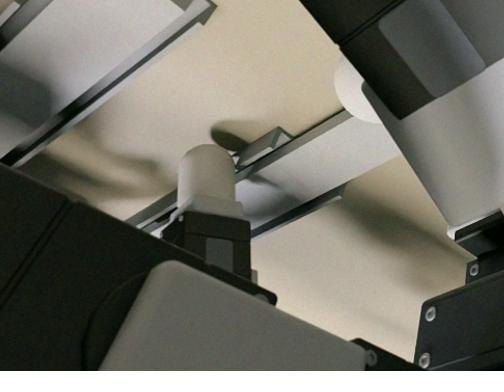

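Emit:
move(
  target=[
    [0,0,0,0,0,0,-0.753,0,0.98,-0.043,0.42,0,0.56,0.45,0.42,0,0.56,0.45,0.571,-0.68,-0.23,-0.17,0.7,-0.4,0,0.0114,-0.0313,0,0,0,-1,0,-1,-0.7,-1,0,-1,-0.7,-1,0,-1,-0.7,0.571,0.401,-0.226,-0.168,0.8,-0.4],
    [0,0,0,0,0,0,-0.753,0,0.98,-0.043,0.42,0,0.56,0.45,0.42,0,0.56,0.45,0.571,-0.68,-0.23,-0.17,0.7,-0.4,0.0087,-0.1451,-0.0882,0,0,0,-1,0,-1,-0.7,-1,0,-1,-0.7,-1,0,-1,-0.7,0.571,0.401,-0.226,-0.168,0.8,-0.4],
  ],
  speed=0.25,
  blend=0.01,
)

Emit:
move(
  target=[0,0,0,0,0,0,-0.753,0,0.98,-0.043,0.42,0,0.56,0.45,0.42,0,0.56,0.45,0.571,-0.68,-0.23,-0.17,0.7,-0.4,0.4243,0.0645,-0.161,-0.1389,-0.0090,0.0142,-0.137,0,0.98,-0.043,-1,0,-1,-0.7,-1,0,-1,-0.7,-0.71,-0.68,-0.226,-0.168,0.75,-0.4],
  speed=0.3,
  cameras=["cam_head_right"],
)

Emit:
zoom_image(
  camera="cam_head_right",
  region=[420, 130, 620, 270],
)

Scene clock: 1917.90 s.
left_arm: end_effector_position=(+0.5228, -0.1213, +0.0293) hand_goal=(-0.754, +0.000, +0.980, -0.044, +0.420, +0.000, +0.560, +0.450, +0.420, +0.000, +0.560, +0.450, +0.570, -0.680, -0.230, -0.170) hand_measured=(-0.758, +0.004, +0.980, -0.048, +0.402, +0.000, +0.556, +0.448, +0.404, +0.000, +0.556, +0.448, +0.570, -0.678, -0.226, -0.170) hand_current_ma=(-2, +1, +0, -1, -16, +0, -1, -1, -14, +0, -1, -1, +0, +1, +1, +0) hand_state=(goal, goal, goal, goal, goal, goal, goal, goal, goal, goal, goal, goal, goal, goal, goal, goal) hand_current_limit=0.70 hand_speed=-0.40 end_effector_quat_wxyz=(+0.001, +0.707, -0.707, +0.000) | right_arm: end_effector_position=(+0.7860, +0.4286, +0.1114) hand_goal=(-1.000, +0.000, -1.000, -0.700, -1.000, +0.000, -1.000, -0.700, -1.000, +0.000, -1.000, -0.700, +0.570, +0.400, -0.226, -0.168) hand_measured=(-0.982, +0.002, -0.994, -0.698, -0.988, +0.000, -0.994, -0.698, -0.988, +0.000, -0.994, -0.698, +0.572, +0.398, -0.224, -0.166) hand_current_ma=(+46, +2, +13, +4, +27, +0, +11, +4, +29, +0, +13, +4, +4, -4, +3, +3) hand_state=(goal, goal, goal, goal, goal, goal, goal, goal, goal, goal, goal, goal, goal, goal, goal, goal) hand_current_limit=0.80 hand_speed=-0.40 end_effector_quat_wxyz=(-0.390, +0.590, -0.568, +0.421)
Joint positions: left_arm=[3.199 -2.105 -1.793 -0.815 1.571 -3.083] | right_arm=[0.421 -0.586 1.18 -3.354 -1.983 -3.039]
Joint torques (N m): left_arm=[8.56 49.8 8.76 3.41 1.52 2.3] | right_arm=[-11.17 -75.56 -32.97 -0.84 0.8 2]
Wrist force (N): left_arm=[0.0 0.0 0.6] | right_arm=[-0.1 -0.4 0.2]
Wrist torque (N m): left_arm=[0.10 0.05 0.15] | right_arm=[-0.06 0.03 0.03]
Wrist force, peak (N): left_arm=[0.4 0.2 0.7] | right_arm=[-0.1 -2.9 -0.5]
Hand target: left_arm +0.5228, -0.1213, +0.0293; +0.001, +0.707, -0.707, +0.000 | right_arm +0.7860, +0.4286, +0.1116; -0.390, +0.590, -0.568, +0.421
Off the commanded pose: left_arm 0.000 m, 0 deg | right_arm 0.000 m, 0 deg.
move: done

Scene clock: 1919.33 s.
left_arm: end_effector_position=(+0.5228, -0.1213, +0.0293) hand_goal=(-0.754, +0.000, +0.980, -0.044, +0.420, +0.000, +0.560, +0.450, +0.420, +0.000, +0.560, +0.450, +0.570, -0.680, -0.230, -0.170) hand_measured=(-0.758, +0.004, +0.980, -0.048, +0.402, +0.000, +0.556, +0.448, +0.404, +0.000, +0.556, +0.448, +0.570, -0.678, -0.226, -0.170) hand_current_ma=(-2, +1, +0, -1, -16, +0, -1, -1, -14, +0, -1, -1, +0, +1, +1, +0) hand_state=(goal, goal, goal, goal, goal, goal, goal, goal, goal, goal, goal, goal, goal, goal, goal, goal) hand_current_limit=0.70 hand_speed=-0.40 end_effector_quat_wxyz=(+0.001, +0.707, -0.707, +0.000) | right_arm: end_effector_position=(+0.6819, +0.1743, +0.1217) hand_goal=(-0.138, +0.000, +0.980, -0.044, -1.000, +0.000, -1.000, -0.700, -1.000, +0.000, -1.000, -0.700, -0.710, -0.680, -0.226, -0.168) hand_measured=(-0.138, +0.002, +0.972, -0.046, -0.988, +0.000, -0.994, -0.698, -0.988, +0.000, -0.994, -0.698, -0.694, -0.678, -0.224, -0.166) hand_current_ma=(-1, +2, -16, -5, +27, +0, +11, +4, +29, +0, +13, +4, +41, +5, +3, +3) hand_state=(goal, goal, goal, goal, goal, goal, goal, goal, goal, goal, goal, goal, goal, goal, goal, goal) hand_current_limit=0.75 hand_speed=-0.40 end_effector_quat_wxyz=(-0.270, +0.653, -0.653, +0.271)
Joint positions: left_arm=[3.199 -2.105 -1.793 -0.815 1.571 -3.083] | right_arm=[0.032 -1.038 1.747 -3.065 -1.594 -3.119]
Joint torques (N m): left_arm=[8.56 49.5 8.15 3.43 1.82 2.09] | right_arm=[-9.25 -50.56 -21.6 -0.89 1.46 0.22]
Wrist force (N): left_arm=[0.4 0.1 0.6] | right_arm=[0.1 -0.4 0.0]
Wrist torque (N m): left_arm=[0.12 -0.02 0.18] | right_arm=[-0.01 -0.03 -0.01]
Wrist force, peak (N): left_arm=[0.4 0.1 0.6] | right_arm=[3.0 -0.3 -0.5]
Hand target: left_arm +0.5228, -0.1213, +0.0293; +0.001, +0.707, -0.707, +0.000 | right_arm +0.6819, +0.1742, +0.1217; -0.270, +0.653, -0.653, +0.271
Off the commanded pose: left_arm 0.000 m, 0 deg | right_arm 0.000 m, 0 deg.
move: done
Images, in order (width x height): cam_head_right 896x504.

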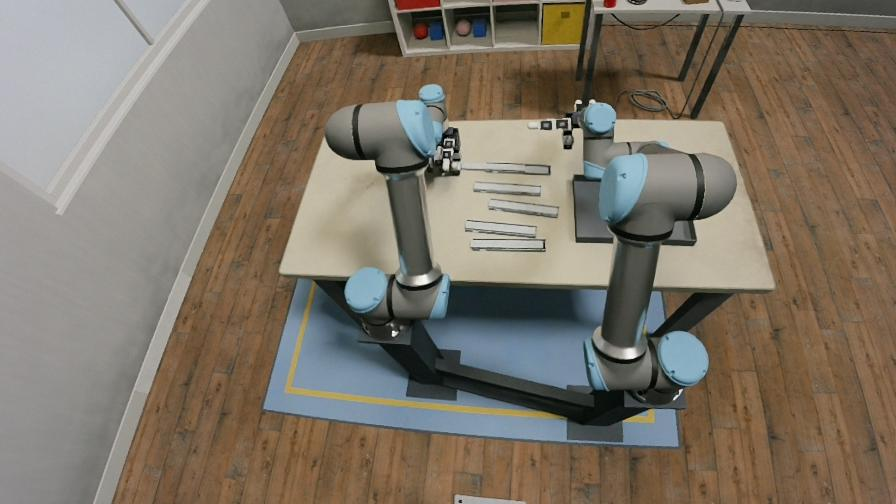

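Scaled by 2.520 from the camera's 896x504 image, which has a finer 1280x720 frame.

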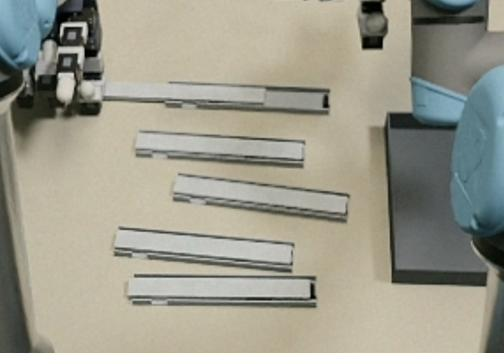

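Emit:
move(
  target=[
    [0,0,0,0,0,0,-0.753,0,0.98,-0.043,0.42,0,0.56,0.45,0.42,0,0.56,0.45,0.571,-0.68,-0.23,-0.17,0.7,-0.4,-0.025,0,0,0,0,0,-0.137,0,0.98,-0.043,-1,0,-1,-0.7,-1,0,-1,-0.7,-0.71,-0.68,-0.226,-0.168,0.75,-0.4],
    [0,0,0,0,0,0,-0.753,0,0.98,-0.043,0.42,0,0.56,0.45,0.42,0,0.56,0.45,0.571,-0.68,-0.23,-0.17,0.7,-0.4,-0.025,0.1614,0.1614,0,0,0,-0.137,0,0.98,-0.043,-1,0,-1,-0.7,-1,0,-1,-0.7,-0.71,-0.68,-0.226,-0.168,0.75,-0.4],
  ],
  speed=0.2,
  blend=0.005,
)

Emit:
move(
  target=[0.15,0.005,0,0,0,0,-0.753,0,0.98,-0.043,0.42,0,0.56,0.45,0.42,0,0.56,0.45,0.571,-0.68,-0.23,-0.17,0.7,-0.4,0,0,0,0,0,0,-0.137,0,0.98,-0.043,-1,0,-1,-0.7,-1,0,-1,-0.7,-0.71,-0.68,-0.226,-0.168,0.75,-0.4],
  speed=0.05,
  stop_force=12,
  cameras=["cam_head_right"],
)

Emit:
zoom_image(
  camera="cam_head_right",
  region=[420, 130, 620, 270],
)

Scene clock: 1929.70 s.
left_arm: end_effector_position=(+0.5228, -0.1213, +0.0293) hand_goal=(-0.754, +0.000, +0.980, -0.044, +0.420, +0.000, +0.560, +0.450, +0.420, +0.000, +0.560, +0.450, +0.570, -0.680, -0.230, -0.170) hand_measured=(-0.758, +0.004, +0.980, -0.048, +0.402, +0.000, +0.556, +0.448, +0.404, +0.000, +0.556, +0.448, +0.570, -0.678, -0.226, -0.170) hand_current_ma=(-2, +1, +0, -1, -16, +0, -1, -1, -14, +0, -1, -1, +0, +1, +1, +0) hand_state=(goal, goal, goal, goal, goal, goal, goal, goal, goal, goal, goal, goal, goal, goal, goal, goal) hand_current_limit=0.70 hand_speed=-0.40 end_effector_quat_wxyz=(+0.001, +0.707, -0.707, +0.000) | right_arm: end_effector_position=(+0.6820, +0.1891, -0.0151) hand_goal=(-0.138, +0.000, +0.980, -0.044, -1.000, +0.000, -1.000, -0.700, -1.000, +0.000, -1.000, -0.700, -0.710, -0.680, -0.226, -0.168) hand_measured=(-0.138, +0.002, +0.972, -0.046, -0.988, +0.000, -0.994, -0.698, -0.988, +0.000, -0.994, -0.698, -0.696, -0.678, -0.224, -0.166) hand_current_ma=(-1, +2, -15, -5, +27, +0, +11, +4, +29, +0, +13, +4, +35, +5, +3, +3) hand_state=(goal, goal, goal, goal, goal, goal, goal, goal, goal, goal, goal, goal, goal, goal, goal, goal) hand_current_limit=0.75 hand_speed=-0.40 end_effector_quat_wxyz=(-0.270, +0.653, -0.653, +0.271)
Joint positions: left_arm=[3.199 -2.105 -1.793 -0.815 1.571 -3.083] | right_arm=[0.057 -0.786 1.769 -3.339 -1.612 -3.101]
Joint torques (N m): left_arm=[6.72 49.95 8.87 3.54 1.72 1.68] | right_arm=[11.36 -37.99 -10.29 -4.84 -1.13 1.7]
Wrist force (N): left_arm=[0.2 0.2 0.4] | right_arm=[0.3 -0.5 -0.1]
Wrist torque (N m): left_arm=[0.15 0.01 0.17] | right_arm=[-0.04 -0.05 0.11]
Wrist force, peak (N): left_arm=[0.3 0.4 0.8] | right_arm=[-1.0 -2.1 -1.6]
Hand target: left_arm +0.5228, -0.1213, +0.0293; +0.001, +0.707, -0.707, +0.000 | right_arm +0.6819, +0.1891, -0.0152; -0.270, +0.653, -0.653, +0.271
Off the commanded pose: left_arm 0.000 m, 0 deg | right_arm 0.000 m, 0 deg.
move: done

Scene clock: 1932.30 s.
left_arm: end_effector_position=(+0.5197, -0.2113, +0.0293) hand_goal=(-0.754, +0.000, +0.980, -0.044, +0.420, +0.000, +0.560, +0.450, +0.420, +0.000, +0.560, +0.450, +0.570, -0.680, -0.230, -0.170) hand_measured=(-0.754, +0.004, +0.980, -0.048, +0.402, +0.000, +0.556, +0.448, +0.404, +0.000, +0.556, +0.448, +0.570, -0.678, -0.226, -0.170) hand_current_ma=(+0, +1, +0, -1, -16, +0, -1, -1, -14, +0, -1, -1, +0, +1, +1, +0) hand_state=(goal, goal, goal, goal, goal, goal, goal, goal, goal, goal, goal, goal, goal, goal, goal, goal) hand_current_limit=0.70 hand_speed=-0.40 end_effector_quat_wxyz=(+0.001, +0.707, -0.707, +0.000) | right_arm: end_effector_position=(+0.6819, +0.1891, -0.0152) hand_goal=(-0.138, +0.000, +0.980, -0.044, -1.000, +0.000, -1.000, -0.700, -1.000, +0.000, -1.000, -0.700, -0.710, -0.680, -0.226, -0.168) hand_measured=(-0.138, +0.002, +0.974, -0.046, -0.988, +0.000, -0.994, -0.698, -0.988, +0.000, -0.994, -0.698, -0.696, -0.678, -0.224, -0.166) hand_current_ma=(-1, +4, -12, -5, +27, +0, +11, +4, +29, +0, +13, +4, +35, +5, +3, +3) hand_state=(goal, goal, goal, goal, goal, goal, goal, goal, goal, goal, goal, goal, goal, goal, goal, goal) hand_current_limit=0.75 hand_speed=-0.40 end_effector_quat_wxyz=(-0.270, +0.653, -0.653, +0.271)
Joint positions: left_arm=[3.051 -2.137 -1.736 -0.84 1.57 -3.231] | right_arm=[0.057 -0.786 1.77 -3.339 -1.612 -3.101]
Joint torques (N m): left_arm=[8.64 50.83 7.83 4.09 -0.04 2.54] | right_arm=[11.86 -36.82 0.26 -4.96 1.61 1.97]
Wrist force (N): left_arm=[0.2 0.2 0.8] | right_arm=[0.8 -0.7 -0.1]
Wrist torque (N m): left_arm=[0.10 0.02 0.08] | right_arm=[-0.06 -0.04 0.10]
Wrist force, peak (N): left_arm=[-1.6 0.3 0.4] | right_arm=[1.2 -0.6 0.1]
Hand target: left_arm +0.5197, -0.2113, +0.0293; +0.001, +0.707, -0.707, +0.000 | right_arm +0.6819, +0.1891, -0.0152; -0.270, +0.653, -0.653, +0.271
Off the commanded pose: left_arm 0.000 m, 0 deg | right_arm 0.000 m, 0 deg.
move: done
Images, in order (width x height): cam_head_right 896x504.

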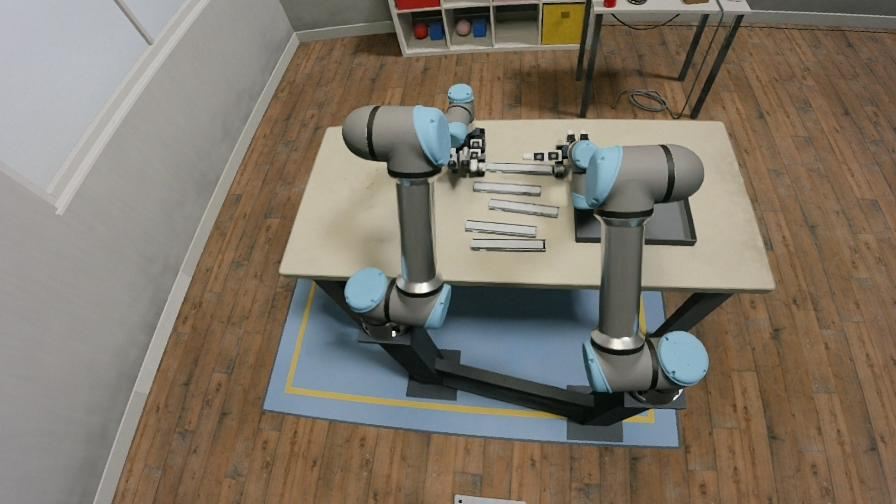

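Scaled by 2.520 from the camera's 896x504 image, which has a finer 1280x720 frame.

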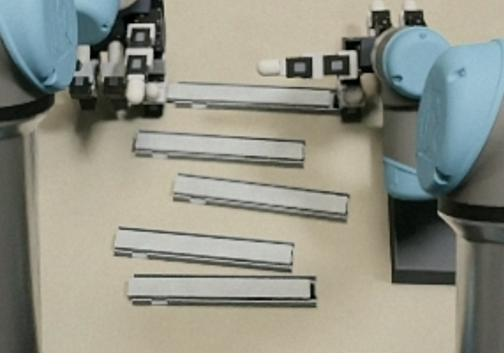

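Emit:
move(
  target=[0.05,0,0,0,0,0,-0.753,0,0.98,-0.043,0.42,0,0.56,0.45,0.42,0,0.56,0.45,0.571,-0.68,-0.23,-0.17,0.7,-0.4,0,0,0,0,0,0,-0.137,0,0.98,-0.043,-1,0,-1,-0.7,-1,0,-1,-0.7,-0.71,-0.68,-0.226,-0.168,0.75,-0.4],
  speed=0.04,
  stop_force=12,
)

Emit:
move(
  target=[
    [-0.02,0,0,0,0,0,-0.753,0,0.98,-0.043,0.42,0,0.56,0.45,0.42,0,0.56,0.45,0.571,-0.68,-0.23,-0.17,0.7,-0.4,0.0333,0,0,0,0,0,-0.137,0,0.98,-0.043,-1,0,-1,-0.7,-1,0,-1,-0.7,-0.71,-0.68,-0.226,-0.168,0.75,-0.4],
    [-0.1,0,-0.16,0,0,0,-0.753,0,0.98,-0.043,0.42,0,0.56,0.45,0.42,0,0.56,0.45,0.571,-0.68,-0.23,-0.17,0.7,-0.4,0.0333,-0.1514,-0.1514,0,0,0,-0.137,0,0.98,-0.043,-1,0,-1,-0.7,-1,0,-1,-0.7,-0.71,-0.68,-0.226,-0.168,0.75,-0.4],
  ],
  speed=0.2,
  blend=0.01,
  cameras=["cam_head_right"],
)

Emit:
zoom_image(
  camera="cam_head_right",
  region=[440, 130, 620, 270],
)

Emit:
zoom_image(
  camera="cam_head_right",
  region=[540, 150, 720, 290],
)

Scene clock: 1950.30 s.
left_arm: end_effector_position=(+0.5197, -0.2269, +0.0294) hand_goal=(-0.754, +0.000, +0.980, -0.044, +0.420, +0.000, +0.560, +0.450, +0.420, +0.000, +0.560, +0.450, +0.570, -0.680, -0.230, -0.170) hand_measured=(-0.758, +0.036, +0.980, -0.048, +0.402, +0.000, +0.556, +0.448, +0.404, +0.000, +0.556, +0.448, +0.570, -0.678, -0.226, -0.170) hand_current_ma=(-2, +36, +0, -1, -16, +0, -1, -1, -14, +0, -1, -1, +0, +1, +1, +0) hand_state=(goal, blocked, goal, goal, goal, goal, goal, goal, goal, goal, goal, goal, goal, goal, goal, goal) hand_current_limit=0.70 hand_speed=-0.40 end_effector_quat_wxyz=(+0.000, +0.707, -0.707, +0.000) | right_arm: end_effector_position=(+0.6819, +0.1891, -0.0152) hand_goal=(-0.138, +0.000, +0.980, -0.044, -1.000, +0.000, -1.000, -0.700, -1.000, +0.000, -1.000, -0.700, -0.710, -0.680, -0.226, -0.168) hand_measured=(-0.126, +0.046, +0.976, -0.046, -0.988, +0.000, -0.994, -0.698, -0.988, +0.000, -0.994, -0.698, -0.696, -0.678, -0.224, -0.166) hand_current_ma=(+28, +119, -7, -5, +27, +0, +11, +4, +29, +0, +13, +4, +35, +5, +3, +3) hand_state=(goal, blocked, goal, goal, goal, goal, goal, goal, goal, goal, goal, goal, goal, goal, goal, goal) hand_current_limit=0.75 hand_speed=-0.40 end_effector_quat_wxyz=(-0.270, +0.653, -0.653, +0.271)
Joint positions: left_arm=[3.026 -2.146 -1.721 -0.846 1.57 -3.256] | right_arm=[0.057 -0.786 1.77 -3.339 -1.612 -3.101]
Joint torques (N m): left_arm=[-9.19 51.83 24.23 4.86 -2.82 -2.22] | right_arm=[11.54 -35.77 0.49 -4.01 2.6 1.92]
Wrist force (N): left_arm=[-4.3 -0.1 0.8] | right_arm=[5.0 -0.5 -1.1]
Wrist torque (N m): left_arm=[0.14 -0.13 -0.22] | right_arm=[0.00 -0.11 0.15]
Wrist force, peak (N): left_arm=[-14.8 -2.1 -6.2] | right_arm=[13.7 -0.9 -2.7]
Hand target: left_arm +0.5197, -0.2269, +0.0294; +0.000, +0.707, -0.707, +0.000 (not the last commanded pose) | right_arm +0.6819, +0.1891, -0.0152; -0.270, +0.653, -0.653, +0.271
Off the commanded pose: left_arm 0.014 m, 0 deg | right_arm 0.000 m, 0 deg.
move: contact (left_arm)

Scene clock: 1951.53 s.
left_arm: end_effector_position=(+0.5199, -0.1669, +0.1253) hand_goal=(-0.754, +0.000, +0.980, -0.044, +0.420, +0.000, +0.560, +0.450, +0.420, +0.000, +0.560, +0.450, +0.570, -0.680, -0.230, -0.170) hand_measured=(-0.758, +0.004, +0.980, -0.048, +0.402, +0.000, +0.556, +0.448, +0.404, +0.000, +0.556, +0.448, +0.570, -0.678, -0.226, -0.170) hand_current_ma=(-2, +1, +0, -1, -16, +0, -1, -1, -14, +0, -1, -1, +0, +1, +1, +0) hand_state=(goal, goal, goal, goal, goal, goal, goal, goal, goal, goal, goal, goal, goal, goal, goal, goal) hand_current_limit=0.70 hand_speed=-0.40 end_effector_quat_wxyz=(+0.000, +0.707, -0.707, +0.000) | right_arm: end_effector_position=(+0.6820, +0.1692, +0.1132) hand_goal=(-0.138, +0.000, +0.980, -0.044, -1.000, +0.000, -1.000, -0.700, -1.000, +0.000, -1.000, -0.700, -0.710, -0.680, -0.226, -0.168) hand_measured=(-0.136, +0.002, +0.976, -0.046, -0.988, +0.000, -0.994, -0.698, -0.988, +0.000, -0.994, -0.698, -0.696, -0.678, -0.224, -0.166) hand_current_ma=(+2, +4, -7, -5, +27, +0, +11, +4, +29, +0, +13, +4, +34, +5, +3, +3) hand_state=(goal, goal, goal, goal, goal, goal, goal, goal, goal, goal, goal, goal, goal, goal, goal, goal) hand_current_limit=0.75 hand_speed=-0.40 end_effector_quat_wxyz=(-0.270, +0.653, -0.653, +0.271)
Joint positions: left_arm=[3.124 -1.98 -1.69 -1.044 1.571 -3.159] | right_arm=[0.023 -1.027 1.756 -3.085 -1.588 -3.125]
Joint torques (N m): left_arm=[0.44 48.94 13.56 1.07 0.6 -1.34] | right_arm=[-9.37 -58.48 -4.43 -0.63 1.22 -1.59]
Wrist force (N): left_arm=[0.4 -0.2 0.5] | right_arm=[0.2 -0.6 0.1]
Wrist torque (N m): left_arm=[0.09 -0.01 0.30] | right_arm=[-0.05 -0.04 -0.01]
Wrist force, peak (N): left_arm=[-3.9 0.0 0.6] | right_arm=[4.2 -2.3 -1.9]
Hand target: left_arm +0.5198, -0.1669, +0.1253; +0.000, +0.707, -0.707, +0.000 | right_arm +0.6819, +0.1692, +0.1132; -0.270, +0.653, -0.653, +0.271
Off the commanded pose: left_arm 0.000 m, 0 deg | right_arm 0.000 m, 0 deg.
move: done
Images, in order (width x height): cam_head_right 896x504.

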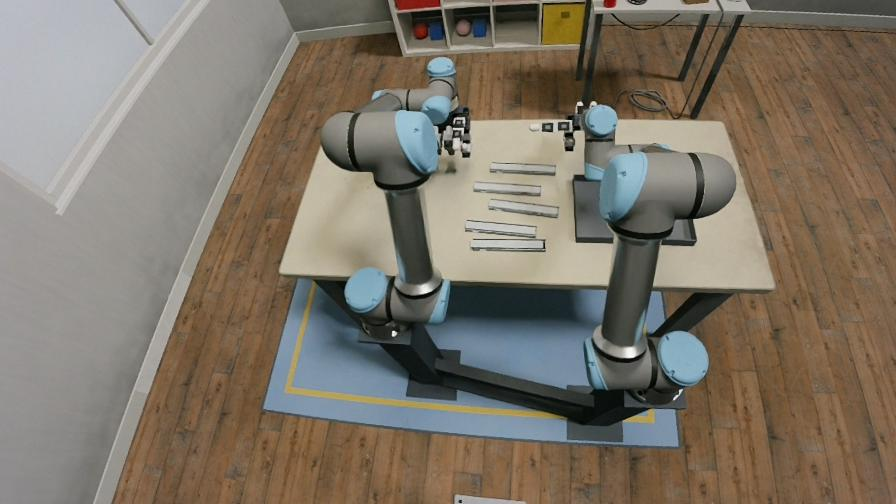

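Scaled by 2.800 from the camera's 896x504 image, which has a finer 1280x720 frame.

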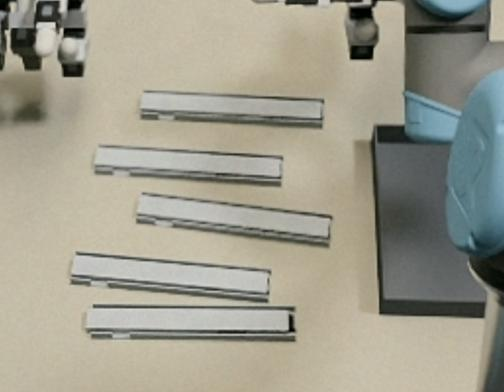

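Scaled by 2.800 from the camera's 896x504 image, which has a finer 1280x720 frame.

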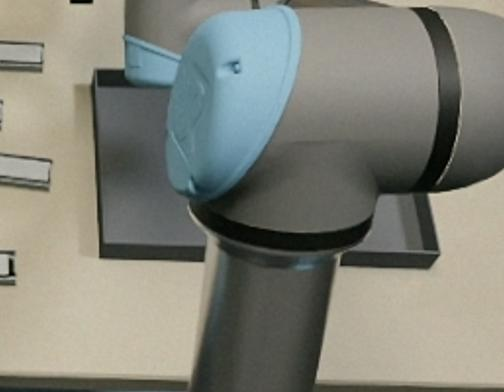

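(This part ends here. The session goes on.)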